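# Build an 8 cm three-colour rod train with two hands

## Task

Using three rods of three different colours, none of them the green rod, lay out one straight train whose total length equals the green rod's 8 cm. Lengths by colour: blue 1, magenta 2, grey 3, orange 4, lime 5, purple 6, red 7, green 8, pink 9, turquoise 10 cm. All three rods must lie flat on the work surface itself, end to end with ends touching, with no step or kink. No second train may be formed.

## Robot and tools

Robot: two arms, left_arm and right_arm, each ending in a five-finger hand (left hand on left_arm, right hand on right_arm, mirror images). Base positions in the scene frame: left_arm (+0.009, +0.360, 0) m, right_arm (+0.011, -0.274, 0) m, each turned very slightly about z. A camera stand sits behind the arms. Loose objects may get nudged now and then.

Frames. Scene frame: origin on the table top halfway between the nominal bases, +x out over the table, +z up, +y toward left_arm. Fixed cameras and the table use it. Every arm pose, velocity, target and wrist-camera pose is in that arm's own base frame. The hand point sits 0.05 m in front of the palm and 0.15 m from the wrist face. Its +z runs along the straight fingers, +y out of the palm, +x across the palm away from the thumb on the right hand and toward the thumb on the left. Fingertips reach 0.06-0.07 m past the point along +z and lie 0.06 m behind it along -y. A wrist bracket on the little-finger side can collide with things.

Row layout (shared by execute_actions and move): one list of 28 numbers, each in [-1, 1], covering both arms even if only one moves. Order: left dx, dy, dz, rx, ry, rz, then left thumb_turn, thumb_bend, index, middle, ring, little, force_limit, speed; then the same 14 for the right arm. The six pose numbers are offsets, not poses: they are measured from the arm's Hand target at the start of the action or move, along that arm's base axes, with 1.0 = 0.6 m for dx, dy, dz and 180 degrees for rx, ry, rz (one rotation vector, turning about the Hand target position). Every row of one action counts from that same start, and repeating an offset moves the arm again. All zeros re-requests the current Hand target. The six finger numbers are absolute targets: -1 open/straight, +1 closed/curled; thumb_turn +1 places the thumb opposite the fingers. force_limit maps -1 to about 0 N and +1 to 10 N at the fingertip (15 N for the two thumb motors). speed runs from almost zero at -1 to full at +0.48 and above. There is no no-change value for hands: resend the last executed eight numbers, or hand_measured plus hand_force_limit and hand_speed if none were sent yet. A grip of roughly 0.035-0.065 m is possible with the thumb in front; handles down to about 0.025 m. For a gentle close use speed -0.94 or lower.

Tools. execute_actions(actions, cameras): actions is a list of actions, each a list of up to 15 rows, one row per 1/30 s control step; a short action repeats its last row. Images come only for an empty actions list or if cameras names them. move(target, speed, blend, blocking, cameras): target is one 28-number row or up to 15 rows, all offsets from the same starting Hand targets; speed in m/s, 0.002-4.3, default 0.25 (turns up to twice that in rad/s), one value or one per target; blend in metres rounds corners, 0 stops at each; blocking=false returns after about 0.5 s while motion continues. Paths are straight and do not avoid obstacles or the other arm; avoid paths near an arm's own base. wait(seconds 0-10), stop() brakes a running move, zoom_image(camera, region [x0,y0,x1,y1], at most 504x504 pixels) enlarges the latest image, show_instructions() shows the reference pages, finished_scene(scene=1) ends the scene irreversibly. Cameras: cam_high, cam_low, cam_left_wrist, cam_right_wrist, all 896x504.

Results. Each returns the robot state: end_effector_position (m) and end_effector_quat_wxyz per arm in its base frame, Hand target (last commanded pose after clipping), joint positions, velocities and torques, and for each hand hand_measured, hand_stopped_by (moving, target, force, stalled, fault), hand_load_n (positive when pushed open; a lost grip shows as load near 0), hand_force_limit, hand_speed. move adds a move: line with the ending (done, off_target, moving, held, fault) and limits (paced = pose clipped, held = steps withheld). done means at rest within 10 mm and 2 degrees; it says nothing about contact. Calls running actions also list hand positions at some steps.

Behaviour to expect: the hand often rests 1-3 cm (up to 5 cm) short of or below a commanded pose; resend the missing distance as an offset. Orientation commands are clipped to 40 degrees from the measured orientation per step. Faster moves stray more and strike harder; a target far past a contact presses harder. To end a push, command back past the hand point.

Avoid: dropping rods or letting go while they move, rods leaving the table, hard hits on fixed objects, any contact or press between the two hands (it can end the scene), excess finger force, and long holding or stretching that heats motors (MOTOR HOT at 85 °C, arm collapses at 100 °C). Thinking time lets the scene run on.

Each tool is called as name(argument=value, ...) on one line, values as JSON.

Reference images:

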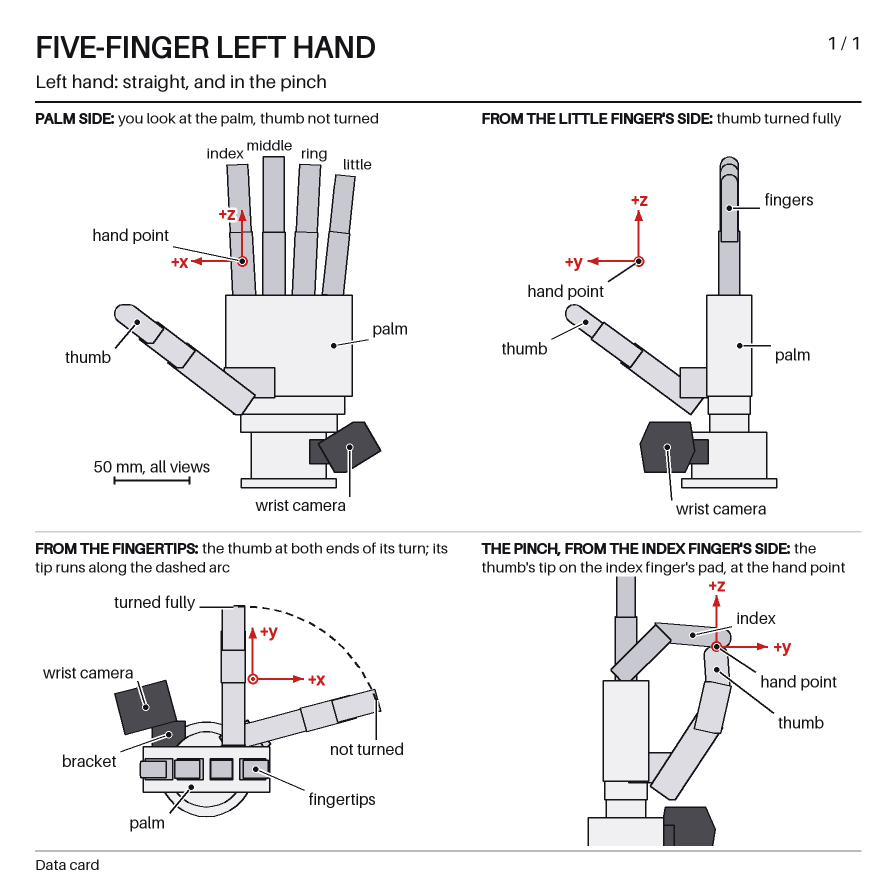

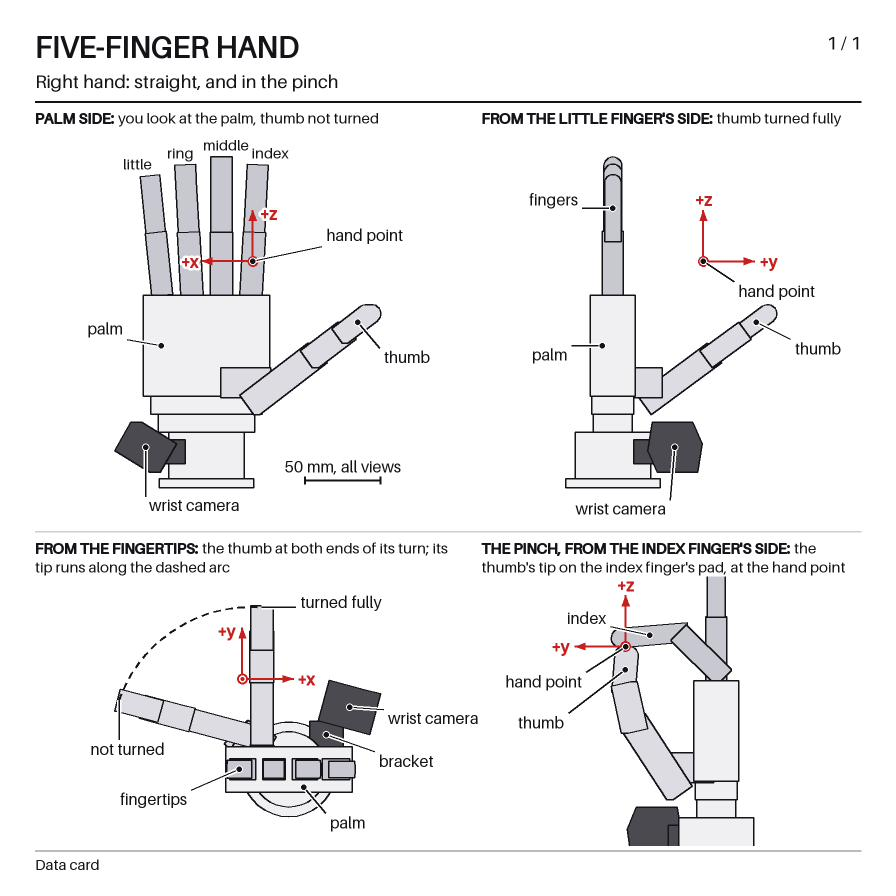

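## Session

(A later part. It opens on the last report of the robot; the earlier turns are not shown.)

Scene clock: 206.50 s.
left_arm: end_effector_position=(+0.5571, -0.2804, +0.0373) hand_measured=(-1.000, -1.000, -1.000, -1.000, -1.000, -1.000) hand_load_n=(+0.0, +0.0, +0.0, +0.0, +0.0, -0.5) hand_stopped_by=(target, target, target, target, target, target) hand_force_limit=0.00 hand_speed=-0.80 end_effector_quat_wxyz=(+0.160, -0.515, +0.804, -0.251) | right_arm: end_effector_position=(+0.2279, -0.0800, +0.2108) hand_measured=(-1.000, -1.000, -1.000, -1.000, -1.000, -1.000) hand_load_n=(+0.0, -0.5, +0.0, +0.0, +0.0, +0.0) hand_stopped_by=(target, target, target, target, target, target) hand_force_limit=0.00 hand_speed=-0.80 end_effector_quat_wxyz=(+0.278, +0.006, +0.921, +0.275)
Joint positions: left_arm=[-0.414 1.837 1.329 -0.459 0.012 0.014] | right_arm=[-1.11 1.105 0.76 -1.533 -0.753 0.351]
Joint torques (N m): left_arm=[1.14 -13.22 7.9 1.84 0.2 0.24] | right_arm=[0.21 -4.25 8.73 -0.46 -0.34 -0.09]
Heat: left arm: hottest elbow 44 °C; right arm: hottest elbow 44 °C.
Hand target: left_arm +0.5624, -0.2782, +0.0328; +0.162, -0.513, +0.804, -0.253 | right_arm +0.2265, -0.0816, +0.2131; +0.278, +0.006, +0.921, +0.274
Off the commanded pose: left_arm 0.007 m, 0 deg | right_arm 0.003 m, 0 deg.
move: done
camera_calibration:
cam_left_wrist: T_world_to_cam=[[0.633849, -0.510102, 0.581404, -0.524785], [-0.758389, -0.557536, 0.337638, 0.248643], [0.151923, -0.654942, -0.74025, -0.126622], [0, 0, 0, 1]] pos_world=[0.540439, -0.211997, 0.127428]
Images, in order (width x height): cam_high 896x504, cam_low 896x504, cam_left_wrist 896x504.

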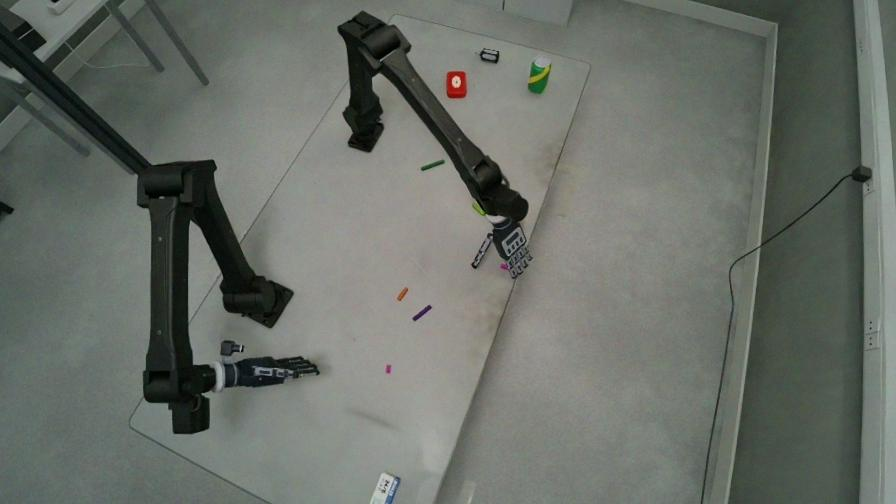

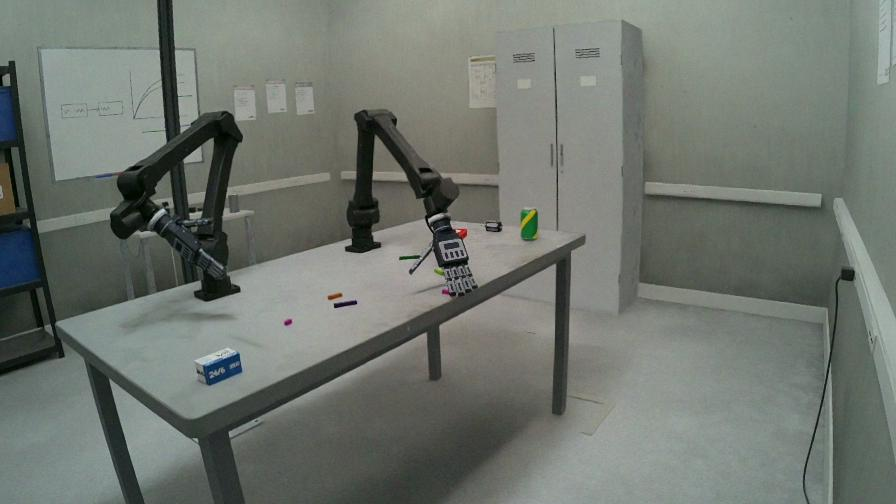

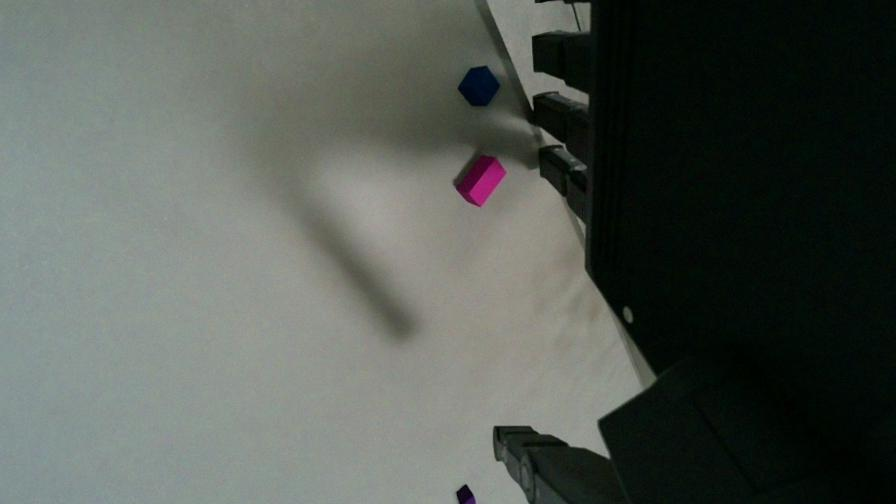

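move(target=[-0.0755, 0.0352, 0.0, 0, 0, 0, -1, -1, -1, -1, -1, -1, 0.0, -0.8, 0, 0, 0.0, 0, 0, 0, -1, -1, -1, -1, -1, -1, 0.0, -0.8], speed=0.06, cameras=["cam_low", "cam_high", "cam_left_wrist"])

Scene clock: 211.27 s.
left_arm: end_effector_position=(+0.5167, -0.2622, +0.0353) hand_measured=(-1.000, -1.000, -1.000, -1.000, -1.000, -1.000) hand_load_n=(+0.0, +0.0, +0.0, +0.0, +0.0, +0.0) hand_stopped_by=(target, target, target, target, target, target) hand_force_limit=0.00 hand_speed=-0.80 end_effector_quat_wxyz=(+0.161, -0.514, +0.803, -0.254) | right_arm: end_effector_position=(+0.2279, -0.0800, +0.2108) hand_measured=(-1.000, -1.000, -1.000, -1.000, -1.000, -1.000) hand_load_n=(+0.0, -0.5, +0.0, +0.0, +0.0, +0.0) hand_stopped_by=(target, target, target, target, target, target) hand_force_limit=0.00 hand_speed=-0.80 end_effector_quat_wxyz=(+0.278, +0.006, +0.921, +0.275)
Joint positions: left_arm=[-0.413 1.736 1.175 -0.4 0.013 0.015] | right_arm=[-1.11 1.105 0.76 -1.533 -0.753 0.351]
Joint torques (N m): left_arm=[1.32 -12.69 6.99 1.46 0.2 0.27] | right_arm=[0.09 -4.25 8.73 -0.44 -0.34 -0.09]
Heat: left arm: hottest elbow 44 °C; right arm: hottest elbow 44 °C.
Hand target: left_arm +0.5171, -0.2571, +0.0328; +0.162, -0.513, +0.804, -0.253 | right_arm +0.2265, -0.0816, +0.2131; +0.278, +0.006, +0.921, +0.274
Off the commanded pose: left_arm 0.006 m, 0 deg | right_arm 0.003 m, 0 deg.
move: done
camera_calibration:
cam_left_wrist: T_world_to_cam=[[0.630188, -0.508657, 0.586627, -0.486619], [-0.760674, -0.555953, 0.335099, 0.230482], [0.155687, -0.657407, -0.737277, -0.112726], [0, 0, 0, 1]] pos_world=[0.499533, -0.193492, 0.12512]
Images, in order (width x height): cam_high 896x504, cam_low 896x504, cam_left_wrist 896x504.

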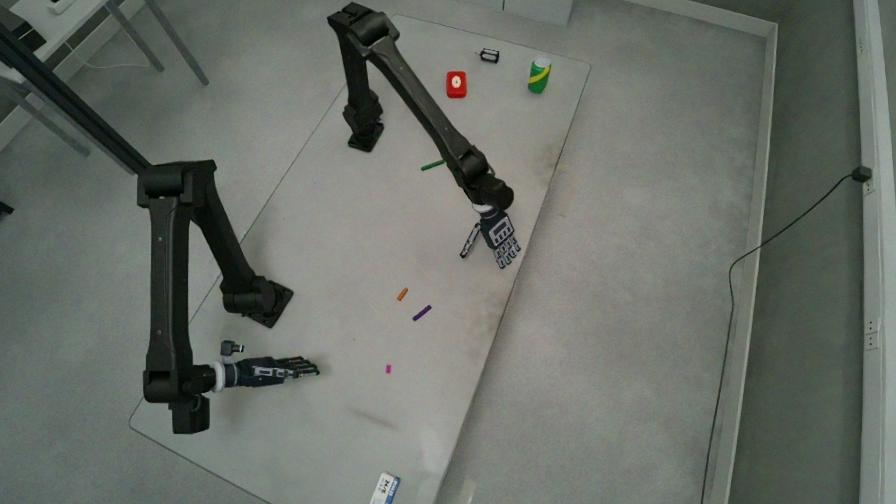

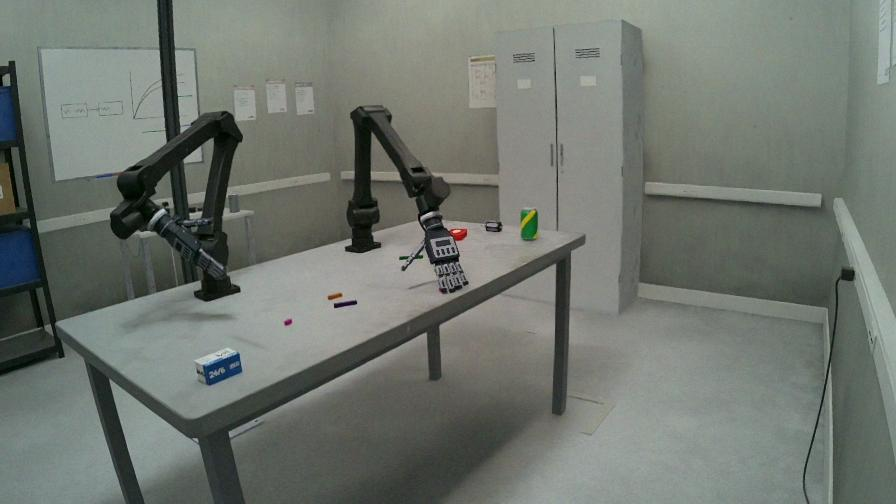

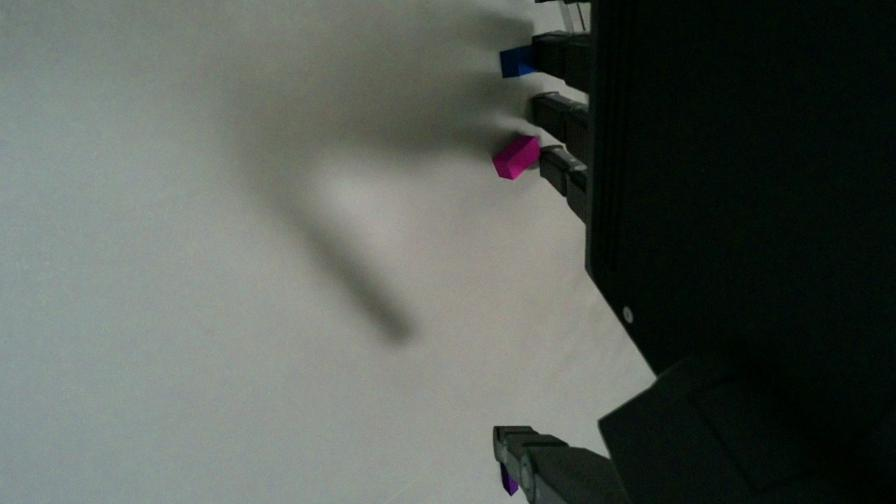

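move(target=[-0.121, 0.0564, 0.0, 0, 0, 0, -1, -1, -1, -1, -1, -1, 0.0, -0.8, 0, 0, 0.0, 0, 0, 0, -1, -1, -1, -1, -1, -1, 0.0, -0.8], speed=0.06, cameras=["cam_high", "cam_left_wrist"])

zoom_image(camera="cam_high", region=[450, 170, 530, 270])

Scene clock: 218.37 s.
left_arm: end_effector_position=(+0.4438, -0.2279, +0.0344) hand_measured=(-1.000, -1.000, -1.000, -1.000, -1.000, -1.000) hand_load_n=(-0.5, +0.0, +0.0, +0.0, +0.0, +0.0) hand_stopped_by=(target, target, target, target, target, target) hand_force_limit=0.00 hand_speed=-0.80 end_effector_quat_wxyz=(+0.160, -0.514, +0.804, -0.253) | right_arm: end_effector_position=(+0.2279, -0.0800, +0.2108) hand_measured=(-1.000, -1.000, -1.000, -1.000, -1.000, -1.000) hand_load_n=(+0.0, +0.0, +0.0, +0.0, +0.0, +0.0) hand_stopped_by=(target, target, target, target, target, target) hand_force_limit=0.00 hand_speed=-0.80 end_effector_quat_wxyz=(+0.278, +0.006, +0.921, +0.275)
Joint positions: left_arm=[-0.407 1.554 0.936 -0.344 0.017 0.02] | right_arm=[-1.11 1.105 0.76 -1.533 -0.753 0.351]
Joint torques (N m): left_arm=[1.26 -9.58 6.71 1.4 0.2 0.28] | right_arm=[0.15 -4.19 8.72 -0.46 -0.35 -0.1]
Heat: left arm: hottest elbow 44 °C; right arm: hottest elbow 44 °C.
Hand target: left_arm +0.4446, -0.2233, +0.0329; +0.162, -0.513, +0.804, -0.253 | right_arm +0.2265, -0.0816, +0.2131; +0.278, +0.006, +0.921, +0.274
Off the commanded pose: left_arm 0.005 m, 0 deg | right_arm 0.003 m, 0 deg.
move: done
camera_calibration:
cam_left_wrist: T_world_to_cam=[[0.630748, -0.509519, 0.585275, -0.423164], [-0.760596, -0.555415, 0.336166, 0.194516], [0.153787, -0.657194, -0.737866, -0.0785453], [0, 0, 0, 1]] pos_world=[0.426937, -0.159192, 0.124321]
Images, in order (width x height): cam_high 896x504, cam_left_wrist 896x504.

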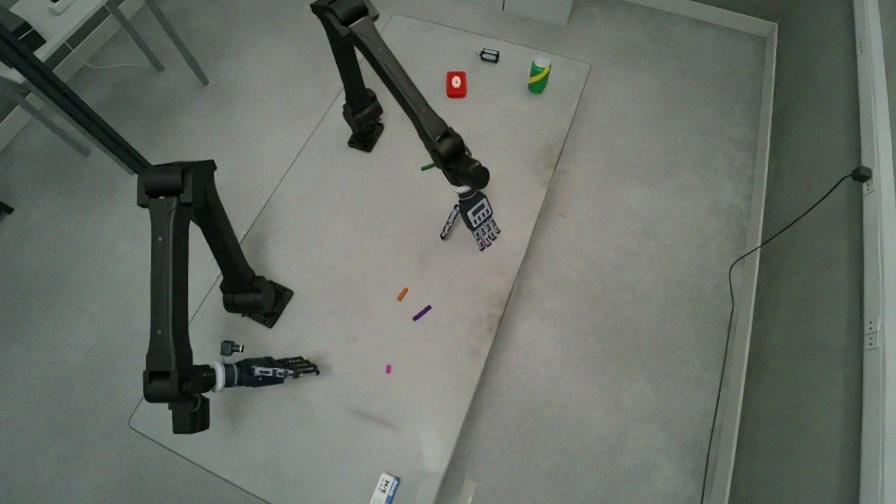

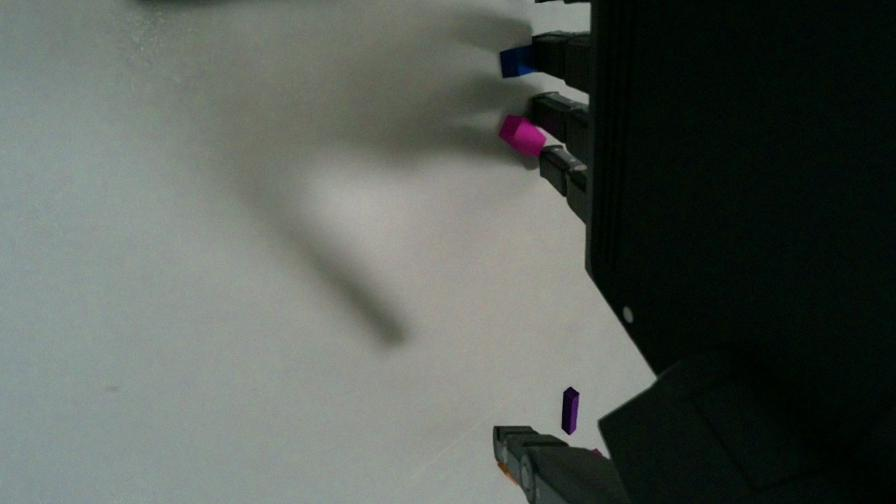

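Scaled by 5.040 from the camera's 896x504 image, which has a finer 1280x720 frame.

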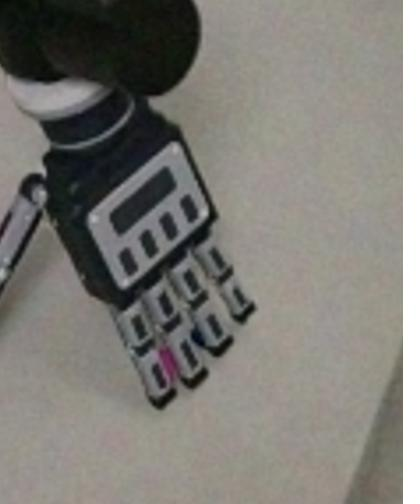

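move(target=[[0.03, -0.014, 0.0, 0, 0, 0, -1, -1, -1, -1, -1, -1, 0.0, -0.8, 0, 0, 0.0, 0, 0, 0, -1, -1, -1, -1, -1, -1, 0.0, -0.8],[0.0, 0.0, 0.2, 0, 0, 0, -1, -1, -1, -1, -1, -1, 0.0, -0.8, 0, 0, 0.0, 0, 0, 0, -1, -1, -1, -1, -1, -1, 0.0, -0.8]], speed=0.12, blend=[0.01, 0], cameras=["cam_high", "cam_left_wrist"])

zoom_image(camera="cam_high", region=[450, 170, 530, 270])

zoom_image(camera="cam_left_wrist", region=[350, 0, 590, 240])

Scene clock: 269.13 s.
left_arm: end_effector_position=(+0.4315, -0.2224, +0.1346) hand_measured=(-1.000, -1.000, -1.000, -1.000, -1.000, -1.000) hand_load_n=(+0.0, +0.0, +0.0, +0.0, +0.0, +0.0) hand_stopped_by=(target, target, target, target, target, target) hand_force_limit=0.00 hand_speed=-0.80 end_effector_quat_wxyz=(+0.153, -0.516, +0.808, -0.242) | right_arm: end_effector_position=(+0.2279, -0.0800, +0.2108) hand_measured=(-1.000, -1.000, -1.000, -1.000, -1.000, -1.000) hand_load_n=(+0.0, +0.0, +0.0, +0.0, +0.0, +0.0) hand_stopped_by=(target, target, target, target, target, target) hand_force_limit=0.00 hand_speed=-0.80 end_effector_quat_wxyz=(+0.278, +0.006, +0.921, +0.275)
Joint positions: left_arm=[-0.407 1.407 1.078 -0.662 0.017 0.021] | right_arm=[-1.11 1.105 0.76 -1.533 -0.753 0.351]
Joint torques (N m): left_arm=[1.49 -8.94 11.54 0.7 0.2 0.23] | right_arm=[0.15 -4.13 8.75 -0.44 -0.34 -0.09]
Heat: left arm: hottest elbow 42 °C; right arm: hottest elbow 44 °C.
Hand target: left_arm +0.4446, -0.2233, +0.1530; +0.162, -0.513, +0.804, -0.253 | right_arm +0.2265, -0.0816, +0.2131; +0.278, +0.006, +0.921, +0.274
Off the commanded pose: left_arm 0.022 m, 2 deg | right_arm 0.003 m, 0 deg.
move: off_target (left_arm); blend cut to 0.0099 m at target 1
camera_calibration:
cam_left_wrist: T_world_to_cam=[[0.645184, -0.516972, 0.562563, -0.476053], [-0.752218, -0.55877, 0.349205, 0.148297], [0.133814, -0.648472, -0.749385, 0.0128525], [0, 0, 0, 1]] pos_world=[0.416974, -0.154908, 0.225656]
Images, in order (width x height): cam_high 896x504, cam_left_wrist 896x504.

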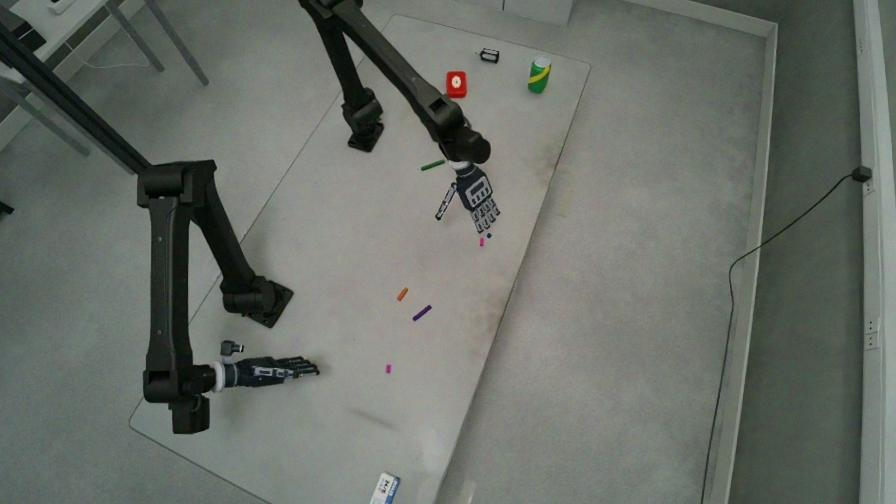

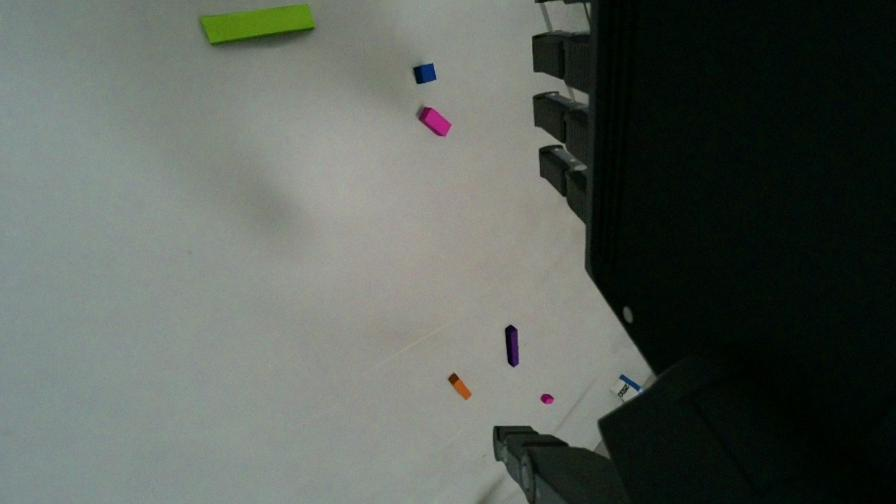

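Scaled by 5.040 from the camera's 896x504 image, which has a finer 1280x720 frame.

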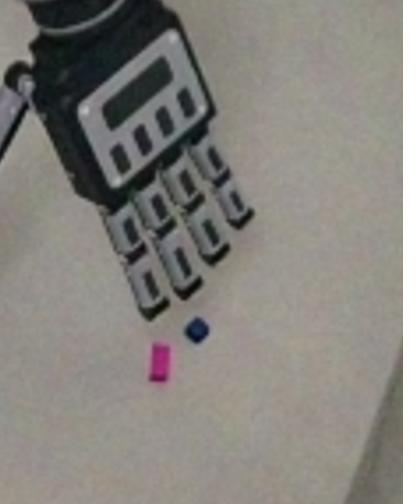

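Scaled by 2.100 from the camera's 896x504 image, which has a finer 1280x720 frame.

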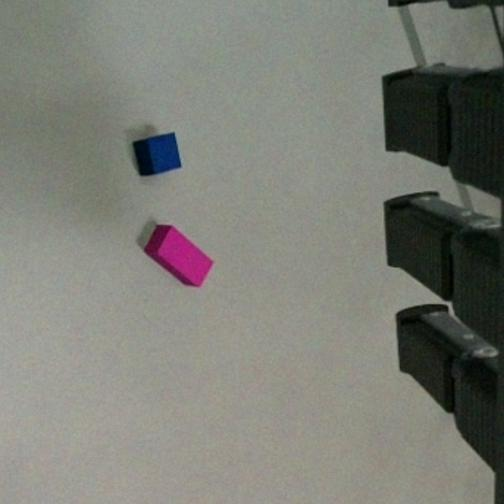

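move(target=[[0.0435, 0.0323, 0.0, 0, 0, 0, -1, -1, -1, -1, -1, -1, 0.0, -0.8, 0, 0, 0.0, 0, 0, 0, -1, -1, -1, -1, -1, -1, 0.0, -0.8],[0.0435, 0.0323, -0.192, 0, 0, 0, -1, -1, -1, -1, -1, -1, 0.0, -0.8, 0, 0, 0.0, 0, 0, 0, -1, -1, -1, -1, -1, -1, 0.0, -0.8]], speed=[0.1, 0.08], cameras=["cam_high", "cam_left_wrist"])

zoom_image(camera="cam_high", region=[450, 170, 530, 270])

Scene clock: 287.50 s.
left_arm: end_effector_position=(+0.4657, -0.2036, +0.0387) hand_measured=(-1.000, -1.000, -1.000, -1.000, -1.000, -1.000) hand_load_n=(+0.0, +0.0, +0.0, +0.0, +0.0, +0.0) hand_stopped_by=(target, target, target, target, target, target) hand_force_limit=0.00 hand_speed=-0.80 end_effector_quat_wxyz=(+0.158, -0.517, +0.804, -0.249) | right_arm: end_effector_position=(+0.2279, -0.0800, +0.2108) hand_measured=(-1.000, -1.000, -1.000, -1.000, -1.000, -1.000) hand_load_n=(+0.0, +0.0, +0.0, +0.0, +0.0, +0.0) hand_stopped_by=(target, target, target, target, target, target) hand_force_limit=0.00 hand_speed=-0.80 end_effector_quat_wxyz=(+0.278, +0.006, +0.921, +0.275)
Joint positions: left_arm=[-0.339 1.578 0.982 -0.378 0.052 0.073] | right_arm=[-1.11 1.105 0.76 -1.533 -0.753 0.351]
Joint torques (N m): left_arm=[0.97 -9.41 7.62 1.74 0.24 0.26] | right_arm=[0.09 -4.25 8.73 -0.46 -0.34 -0.1]
Heat: left arm: hottest elbow 43 °C; right arm: hottest elbow 44 °C.
Hand target: left_arm +0.4707, -0.2038, +0.0377; +0.162, -0.513, +0.804, -0.253 | right_arm +0.2265, -0.0816, +0.2131; +0.278, +0.006, +0.921, +0.274
Off the commanded pose: left_arm 0.005 m, 1 deg | right_arm 0.003 m, 0 deg.
move: done
camera_calibration:
cam_left_wrist: T_world_to_cam=[[0.638348, -0.508758, 0.577648, -0.430193], [-0.75488, -0.560543, 0.34051, 0.219287], [0.15056, -0.653419, -0.741873, -0.0603842], [0, 0, 0, 1]] pos_world=[0.449239, -0.1354, 0.129033]
Images, in order (width x height): cam_high 896x504, cam_left_wrist 896x504.

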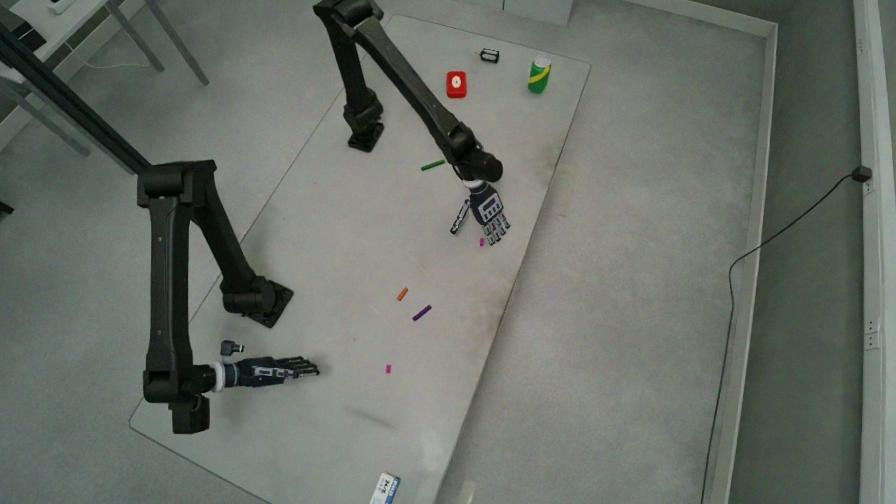

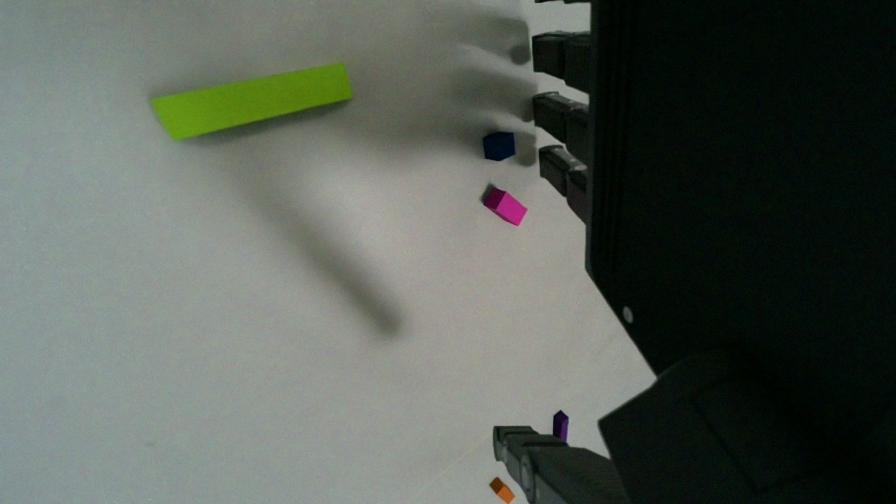

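Scaled by 5.040 from the camera's 896x504 image, which has a finer 1280x720 frame.

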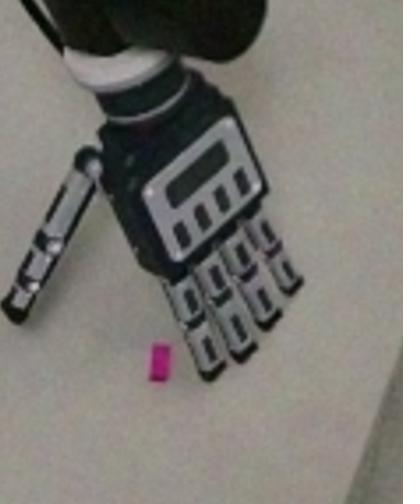

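move(target=[-0.0695, 0.0324, -0.003, 0, 0, 0, -1, -1, -1, -1, -1, -1, 0.0, -0.8, 0, 0, 0.0, 0, 0, 0, -1, -1, -1, -1, -1, -1, 0.0, -0.8], speed=0.06, cameras=["cam_high", "cam_left_wrist"])

zoom_image(camera="cam_high", region=[450, 170, 530, 270])

Scene clock: 293.93 s.
left_arm: end_effector_position=(+0.4262, -0.1879, +0.0348) hand_measured=(-1.000, -1.000, -1.000, -1.000, -1.000, -1.000) hand_load_n=(+0.0, +0.0, +0.0, +0.0, +0.0, -0.5) hand_stopped_by=(target, target, target, target, target, target) hand_force_limit=0.00 hand_speed=-0.80 end_effector_quat_wxyz=(+0.158, -0.515, +0.805, -0.250) | right_arm: end_effector_position=(+0.2279, -0.0800, +0.2108) hand_measured=(-1.000, -1.000, -1.000, -1.000, -1.000, -1.000) hand_load_n=(+0.0, -0.5, +0.0, +0.0, +0.0, +0.0) hand_stopped_by=(target, target, target, target, target, target) hand_force_limit=0.00 hand_speed=-0.80 end_effector_quat_wxyz=(+0.278, +0.006, +0.921, +0.275)
Joint positions: left_arm=[-0.334 1.483 0.858 -0.349 0.059 0.081] | right_arm=[-1.11 1.105 0.76 -1.533 -0.753 0.351]
Joint torques (N m): left_arm=[1.14 -8.82 7.1 1.5 0.22 0.24] | right_arm=[0.15 -4.13 8.76 -0.46 -0.35 -0.1]
Heat: left arm: hottest elbow 43 °C; right arm: hottest elbow 44 °C.
Hand target: left_arm +0.4288, -0.1844, +0.0358; +0.162, -0.513, +0.804, -0.253 | right_arm +0.2265, -0.0816, +0.2131; +0.278, +0.006, +0.921, +0.274
Off the commanded pose: left_arm 0.005 m, 1 deg | right_arm 0.003 m, 0 deg.
move: done
camera_calibration:
cam_left_wrist: T_world_to_cam=[[0.635483, -0.511632, 0.578268, -0.394019], [-0.757965, -0.556102, 0.34094, 0.201723], [0.14714, -0.654968, -0.741193, -0.0459288], [0, 0, 0, 1]] pos_world=[0.41005, -0.119496, 0.125031]
Images, in order (width x height): cam_high 896x504, cam_left_wrist 896x504.

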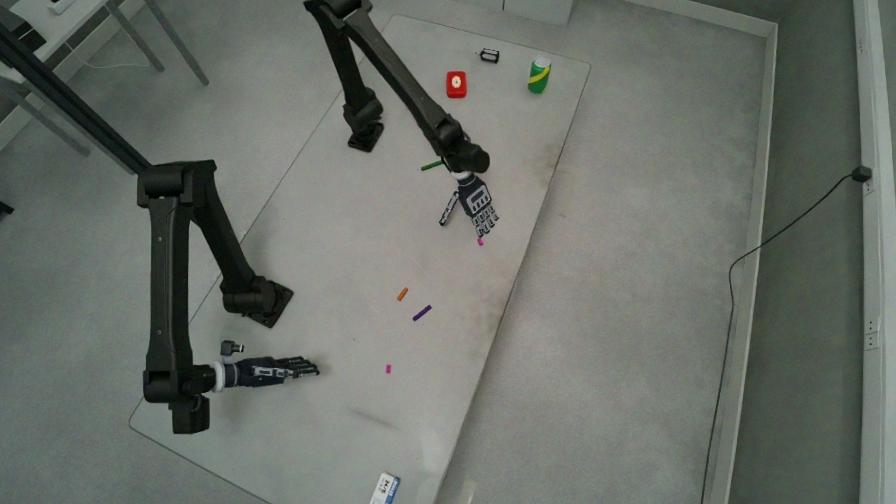

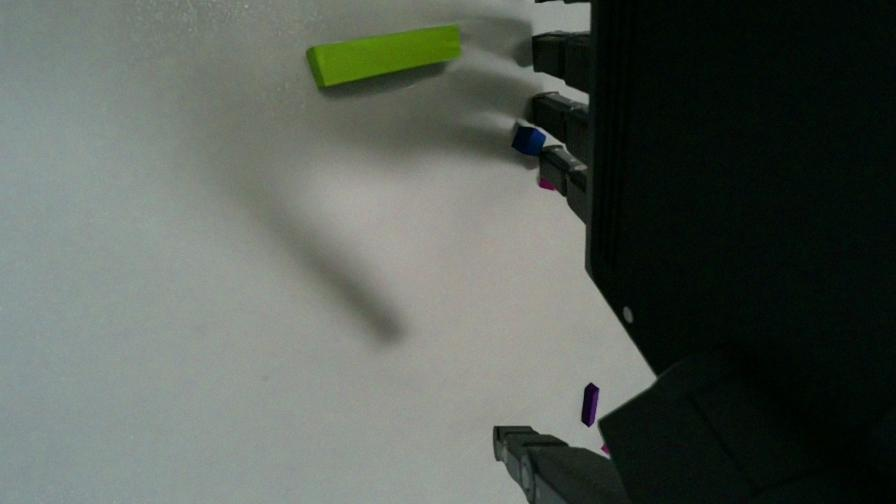

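Scaled by 5.040 from the camera's 896x504 image, which has a finer 1280x720 frame.

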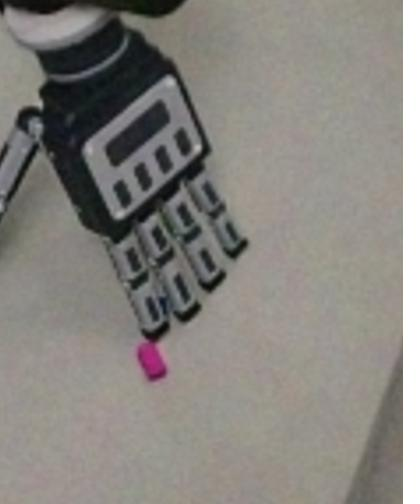

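move(target=[[0.0151, -0.007, 0.07, 0, 0, 0, -1, -1, -1, -1, -1, -1, 0.0, -0.8, 0, 0, 0.0, 0, 0, 0, -1, -1, -1, -1, -1, -1, 0.0, -0.8],[0.0151, -0.007, 0.07, 0, 0, 0, -1, -1, 1, -1, -1, -1, 0.0, 0.0, 0, 0, 0.0, 0, 0, 0, -1, -1, -1, -1, -1, -1, 0.0, -0.8]], speed=[0.1, 0.06], cameras=["cam_high", "cam_left_wrist"])

zoom_image(camera="cam_high", region=[450, 170, 530, 270])

Scene clock: 307.80 s.
left_arm: end_effector_position=(+0.4242, -0.1872, +0.0621) hand_measured=(-1.000, -1.000, +1.000, -1.000, -1.000, -1.000) hand_load_n=(+0.0, +0.0, +0.0, +0.0, -0.5, +0.0) hand_stopped_by=(target, target, target, target, target, target) hand_force_limit=0.00 hand_speed=0.00 end_effector_quat_wxyz=(+0.152, -0.516, +0.807, -0.243) | right_arm: end_effector_position=(+0.2279, -0.0800, +0.2108) hand_measured=(-1.000, -1.000, -1.000, -1.000, -1.000, -1.000) hand_load_n=(+0.0, +0.0, +0.0, +0.0, +0.0, +0.0) hand_stopped_by=(target, target, target, target, target, target) hand_force_limit=0.00 hand_speed=-0.80 end_effector_quat_wxyz=(+0.278, +0.006, +0.921, +0.275)
Joint positions: left_arm=[-0.334 1.442 0.904 -0.453 0.059 0.081] | right_arm=[-1.11 1.105 0.76 -1.533 -0.753 0.351]
Joint torques (N m): left_arm=[0.97 -8.94 10.45 0.75 0.13 0.22] | right_arm=[0.03 -4.19 8.75 -0.47 -0.35 -0.11]
Heat: left arm: hottest elbow 43 °C; right arm: hottest elbow 44 °C.
Hand target: left_arm +0.4381, -0.1887, +0.0779; +0.162, -0.513, +0.804, -0.253 | right_arm +0.2265, -0.0816, +0.2131; +0.278, +0.006, +0.921, +0.274
Off the commanded pose: left_arm 0.021 m, 2 deg | right_arm 0.003 m, 0 deg.
move: off_target (left_arm); target 2's new numbers were sent with left_arm's hand 0.021 m and 2 deg from that target
camera_calibration:
cam_left_wrist: T_world_to_cam=[[0.644777, -0.514876, 0.564948, -0.411853], [-0.752353, -0.558038, 0.350084, 0.187946], [0.135013, -0.650766, -0.747178, -0.0186426], [0, 0, 0, 1]] pos_world=[0.409471, -0.119304, 0.152949]
Images, in order (width x height): cam_high 896x504, cam_left_wrist 896x504.

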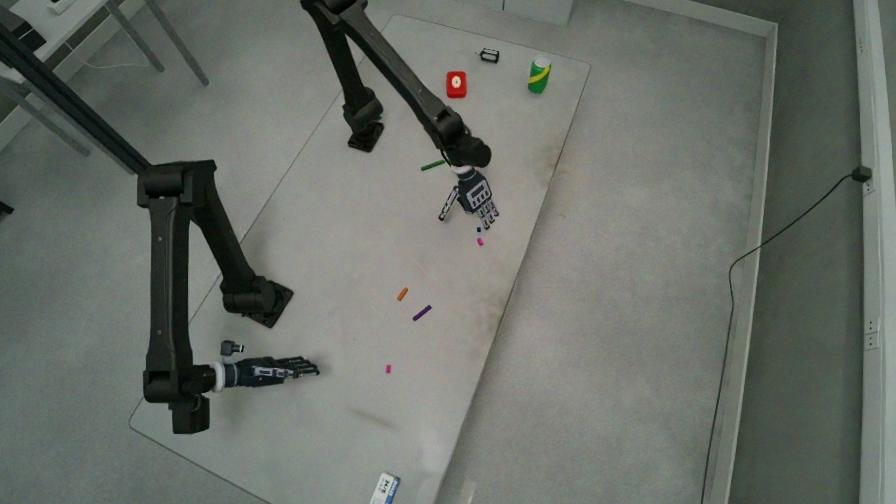

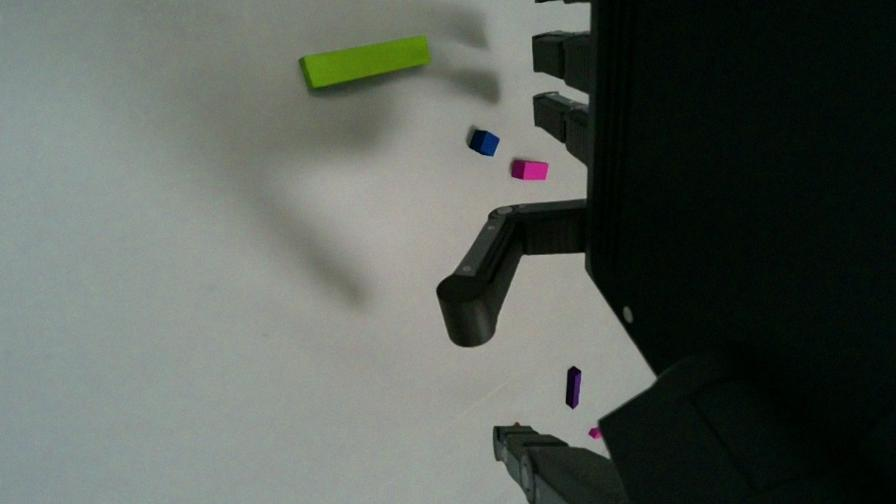

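Scaled by 5.040 from the camera's 896x504 image, which has a finer 1280x720 frame.

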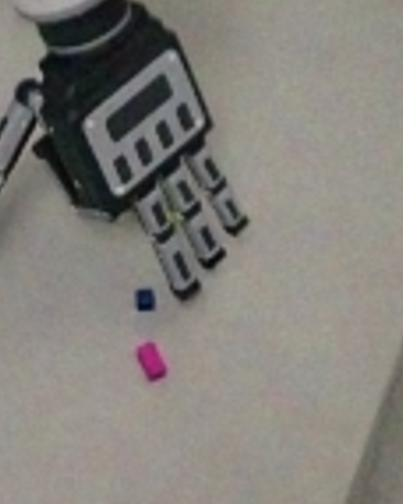

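move(target=[[-0.010, -0.0212, 0.0, 0, 0, 0, -1, -1, 1, -1, -1, -1, 0.0, 0.0, 0, 0, 0.0, 0, 0, 0, -1, -1, -1, -1, -1, -1, 0.0, -0.8],[-0.010, -0.0212, -0.07, 0, 0, 0, -1, -1, 1, -1, -1, -1, 0.0, 0.0, 0, 0, 0.0, 0, 0, 0, -1, -1, -1, -1, -1, -1, 0.0, -0.8]], speed=[0.06, 0.06], cameras=["cam_left_wrist"])

Scene clock: 322.03 s.
left_arm: end_effector_position=(+0.4283, -0.1972, +0.0365) hand_measured=(-1.000, -1.000, +1.000, -1.000, -1.000, -1.000) hand_load_n=(+0.0, +0.0, +0.0, -0.5, +0.0, +0.0) hand_stopped_by=(target, target, target, target, target, target) hand_force_limit=0.00 hand_speed=0.00 end_effector_quat_wxyz=(+0.159, -0.513, +0.806, -0.249) | right_arm: end_effector_position=(+0.2279, -0.0800, +0.2108) hand_measured=(-1.000, -1.000, -1.000, -1.000, -1.000, -1.000) hand_load_n=(+0.0, +0.0, +0.0, +0.0, +0.0, +0.0) hand_stopped_by=(target, target, target, target, target, target) hand_force_limit=0.00 hand_speed=-0.80 end_effector_quat_wxyz=(+0.278, +0.006, +0.921, +0.275)
Joint positions: left_arm=[-0.355 1.493 0.875 -0.355 0.046 0.068] | right_arm=[-1.11 1.105 0.76 -1.533 -0.753 0.351]
Joint torques (N m): left_arm=[0.03 -8.35 7.58 1.69 -0.11 0.07] | right_arm=[0.09 -4.13 8.73 -0.46 -0.35 -0.1]
Heat: left arm: hottest elbow 43 °C; right arm: hottest elbow 44 °C.
Hand target: left_arm +0.4318, -0.2014, +0.0358; +0.162, -0.513, +0.804, -0.253 | right_arm +0.2265, -0.0816, +0.2131; +0.278, +0.006, +0.921, +0.274
Off the commanded pose: left_arm 0.006 m, 1 deg | right_arm 0.003 m, 0 deg.
move: done
camera_calibration:
cam_left_wrist: T_world_to_cam=[[0.633037, -0.515706, 0.577332, -0.400834], [-0.760248, -0.554724, 0.33809, 0.198885], [0.145905, -0.652939, -0.743225, -0.0501012], [0, 0, 0, 1]] pos_world=[0.412254, -0.129099, 0.126937]
Images, in order (width x height): cam_left_wrist 896x504.

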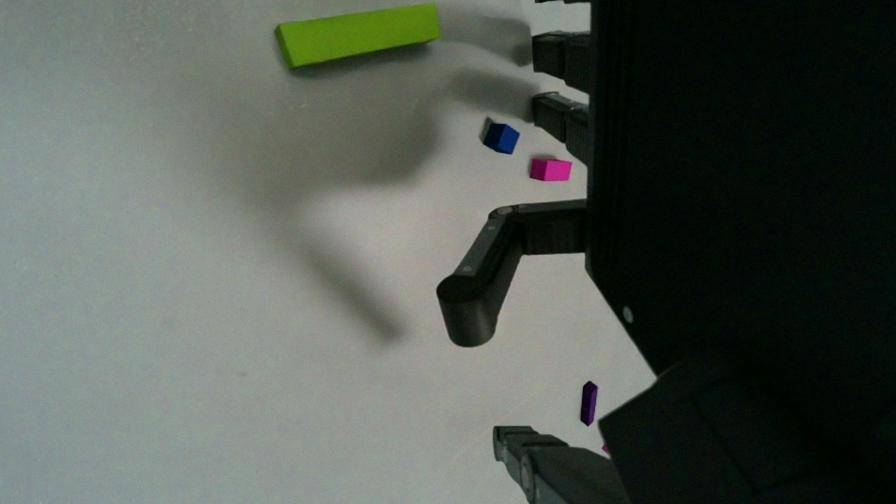

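move(target=[-0.040, 0.0187, 0.0, 0, 0, 0, -1, -1, 1, -1, -1, -1, 0.0, 0.0, 0, 0, 0.0, 0, 0, 0, -1, -1, -1, -1, -1, -1, 0.0, -0.8], speed=0.05, cameras=["cam_left_wrist"])

Scene clock: 327.33 s.
left_arm: end_effector_position=(+0.4068, -0.1892, +0.0348) hand_measured=(-1.000, -1.000, +1.000, -1.000, -1.000, -1.000) hand_load_n=(+0.0, +0.0, +0.0, +0.0, +0.0, +0.0) hand_stopped_by=(target, target, target, target, target, target) hand_force_limit=0.00 hand_speed=0.00 end_effector_quat_wxyz=(+0.159, -0.513, +0.806, -0.249) | right_arm: end_effector_position=(+0.2279, -0.0800, +0.2108) hand_measured=(-1.000, -1.000, -1.000, -1.000, -1.000, -1.000) hand_load_n=(+0.0, +0.0, +0.0, +0.0, +0.0, +0.0) hand_stopped_by=(target, target, target, target, target, target) hand_force_limit=0.00 hand_speed=-0.80 end_effector_quat_wxyz=(+0.278, +0.006, +0.921, +0.275)
Joint positions: left_arm=[-0.355 1.439 0.81 -0.344 0.046 0.068] | right_arm=[-1.11 1.105 0.76 -1.533 -0.753 0.351]
Joint torques (N m): left_arm=[0.73 -8.35 6.95 1.59 0.04 0.1] | right_arm=[0.15 -4.19 8.76 -0.43 -0.35 -0.1]
Heat: left arm: hottest elbow 43 °C; right arm: hottest elbow 44 °C.
Hand target: left_arm +0.4079, -0.1902, +0.0359; +0.162, -0.513, +0.804, -0.253 | right_arm +0.2265, -0.0816, +0.2131; +0.278, +0.006, +0.921, +0.274
Off the commanded pose: left_arm 0.002 m, 1 deg | right_arm 0.003 m, 0 deg.
move: done
camera_calibration:
cam_left_wrist: T_world_to_cam=[[0.632809, -0.515601, 0.577675, -0.382], [-0.760379, -0.554672, 0.33788, 0.187669], [0.146209, -0.653066, -0.743053, -0.0432342], [0, 0, 0, 1]] pos_world=[0.390754, -0.121099, 0.125137]
Images, in order (width x height): cam_left_wrist 896x504.

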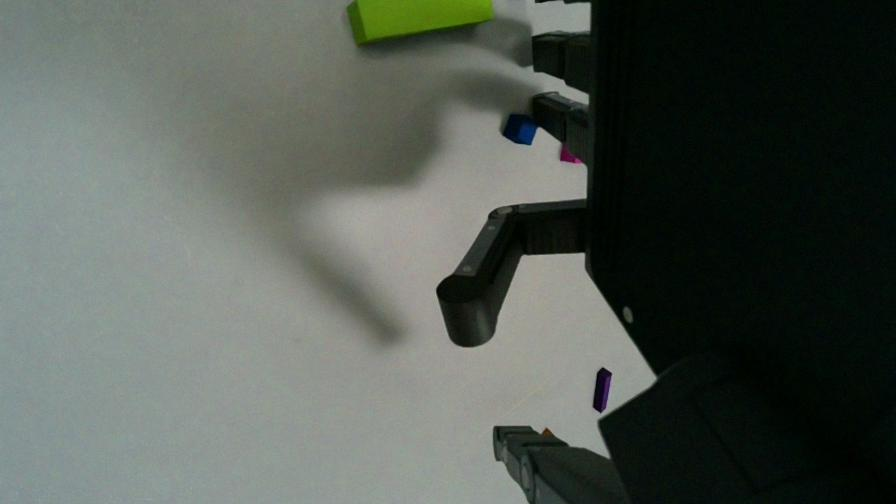

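move(target=[[0.015, -0.007, 0.092, 0, 0, 0, -1, -1, 1, -1, -1, -1, 0.0, 0.0, 0, 0, 0.0, 0, 0, 0, -1, -1, -1, -1, -1, -1, 0.0, -0.8],[0.03, -0.014, 0.092, 0, 0, 0, -1, -1, -1, -1, -1, -1, 0.0, 0.0, 0, 0, 0.0, 0, 0, 0, -1, -1, -1, -1, -1, -1, 0.0, -0.8],[0.0885, -0.0469, 0.092, 0, 0, 0, -1, -1, -1, -1, -1, -1, 0.0, 0.0, 0, 0, 0.0, 0, 0, 0, -1, -1, -1, -1, -1, -1, 0.0, -0.8],[0.0885, -0.0469, 0.0, 0, 0, 0, -1, -1, -1, -1, -1, -1, 0.0, 0.0, 0, 0, 0.0, 0, 0, 0, -1, -1, -1, -1, -1, -1, 0.0, -0.8]], speed=[0.1, 0.1, 0.1, 0.06], cameras=["cam_left_wrist", "cam_high"])

zoom_image(camera="cam_high", region=[450, 170, 530, 270])

Scene clock: 341.43 s.
left_arm: end_effector_position=(+0.4583, -0.2131, +0.0376) hand_measured=(-1.000, -1.000, -1.000, -1.000, -1.000, -1.000) hand_load_n=(+0.0, +0.0, +0.0, +0.0, +0.0, +0.0) hand_stopped_by=(target, target, target, target, target, target) hand_force_limit=0.00 hand_speed=0.00 end_effector_quat_wxyz=(+0.160, -0.513, +0.805, -0.249) | right_arm: end_effector_position=(+0.2279, -0.0800, +0.2108) hand_measured=(-1.000, -1.000, -1.000, -1.000, -1.000, -1.000) hand_load_n=(+0.0, +0.0, +0.0, +0.0, +0.0, +0.0) hand_stopped_by=(target, target, target, target, target, target) hand_force_limit=0.00 hand_speed=-0.80 end_effector_quat_wxyz=(+0.278, +0.006, +0.921, +0.275)
Joint positions: left_arm=[-0.365 1.57 0.969 -0.369 0.039 0.058] | right_arm=[-1.11 1.105 0.76 -1.533 -0.753 0.351]
Joint torques (N m): left_arm=[0.09 -9.17 7.46 1.77 -0.11 0.05] | right_arm=[0.15 -4.19 8.76 -0.44 -0.35 -0.1]
Heat: left arm: hottest elbow 43 °C; right arm: hottest elbow 44 °C.
Hand target: left_arm +0.4611, -0.2182, +0.0359; +0.162, -0.513, +0.804, -0.253 | right_arm +0.2265, -0.0816, +0.2131; +0.278, +0.006, +0.921, +0.274
Off the commanded pose: left_arm 0.006 m, 1 deg | right_arm 0.003 m, 0 deg.
move: done; target 2's new numbers were sent with left_arm's hand 0.018 m and 1 deg from that target
camera_calibration:
cam_left_wrist: T_world_to_cam=[[0.632968, -0.514276, 0.578681, -0.428464], [-0.75978, -0.556139, 0.336813, 0.212095], [0.148612, -0.652863, -0.742755, -0.0652597], [0, 0, 0, 1]] pos_world=[0.442048, -0.145, 0.128036]
Images, in order (width x height): cam_high 896x504, cam_left_wrist 896x504.

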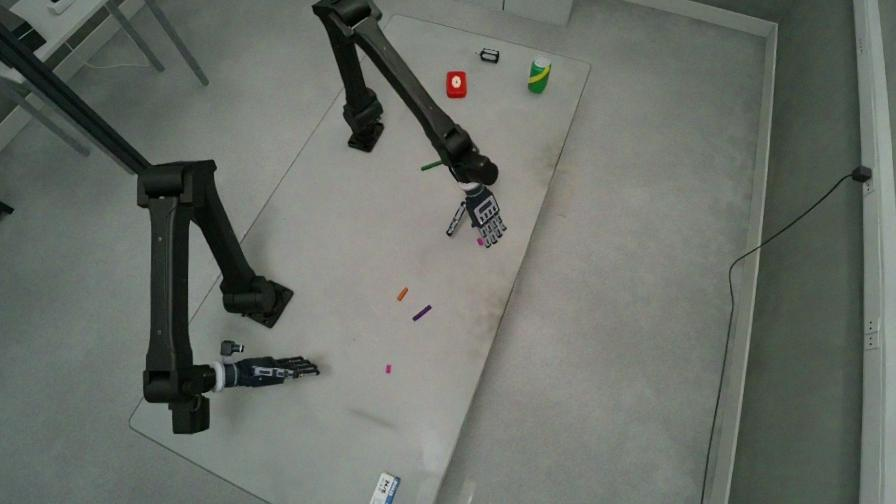

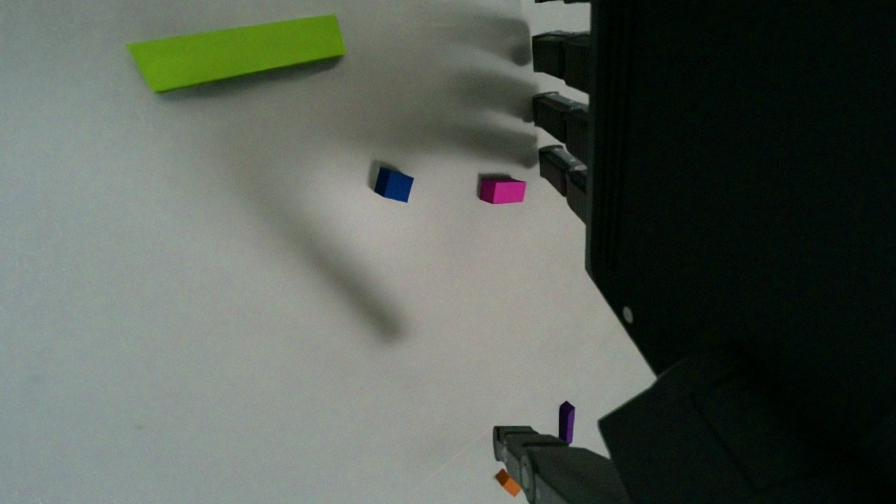

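Scaled by 5.040 from the camera's 896x504 image, which has a finer 1280x720 frame.

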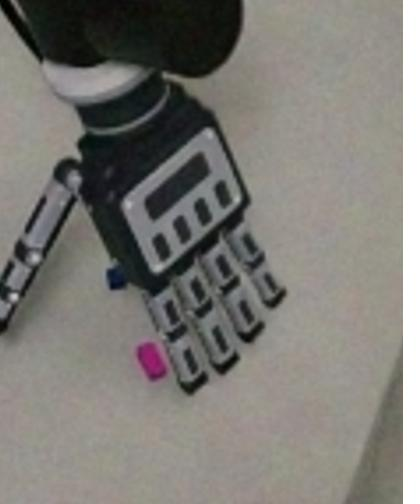

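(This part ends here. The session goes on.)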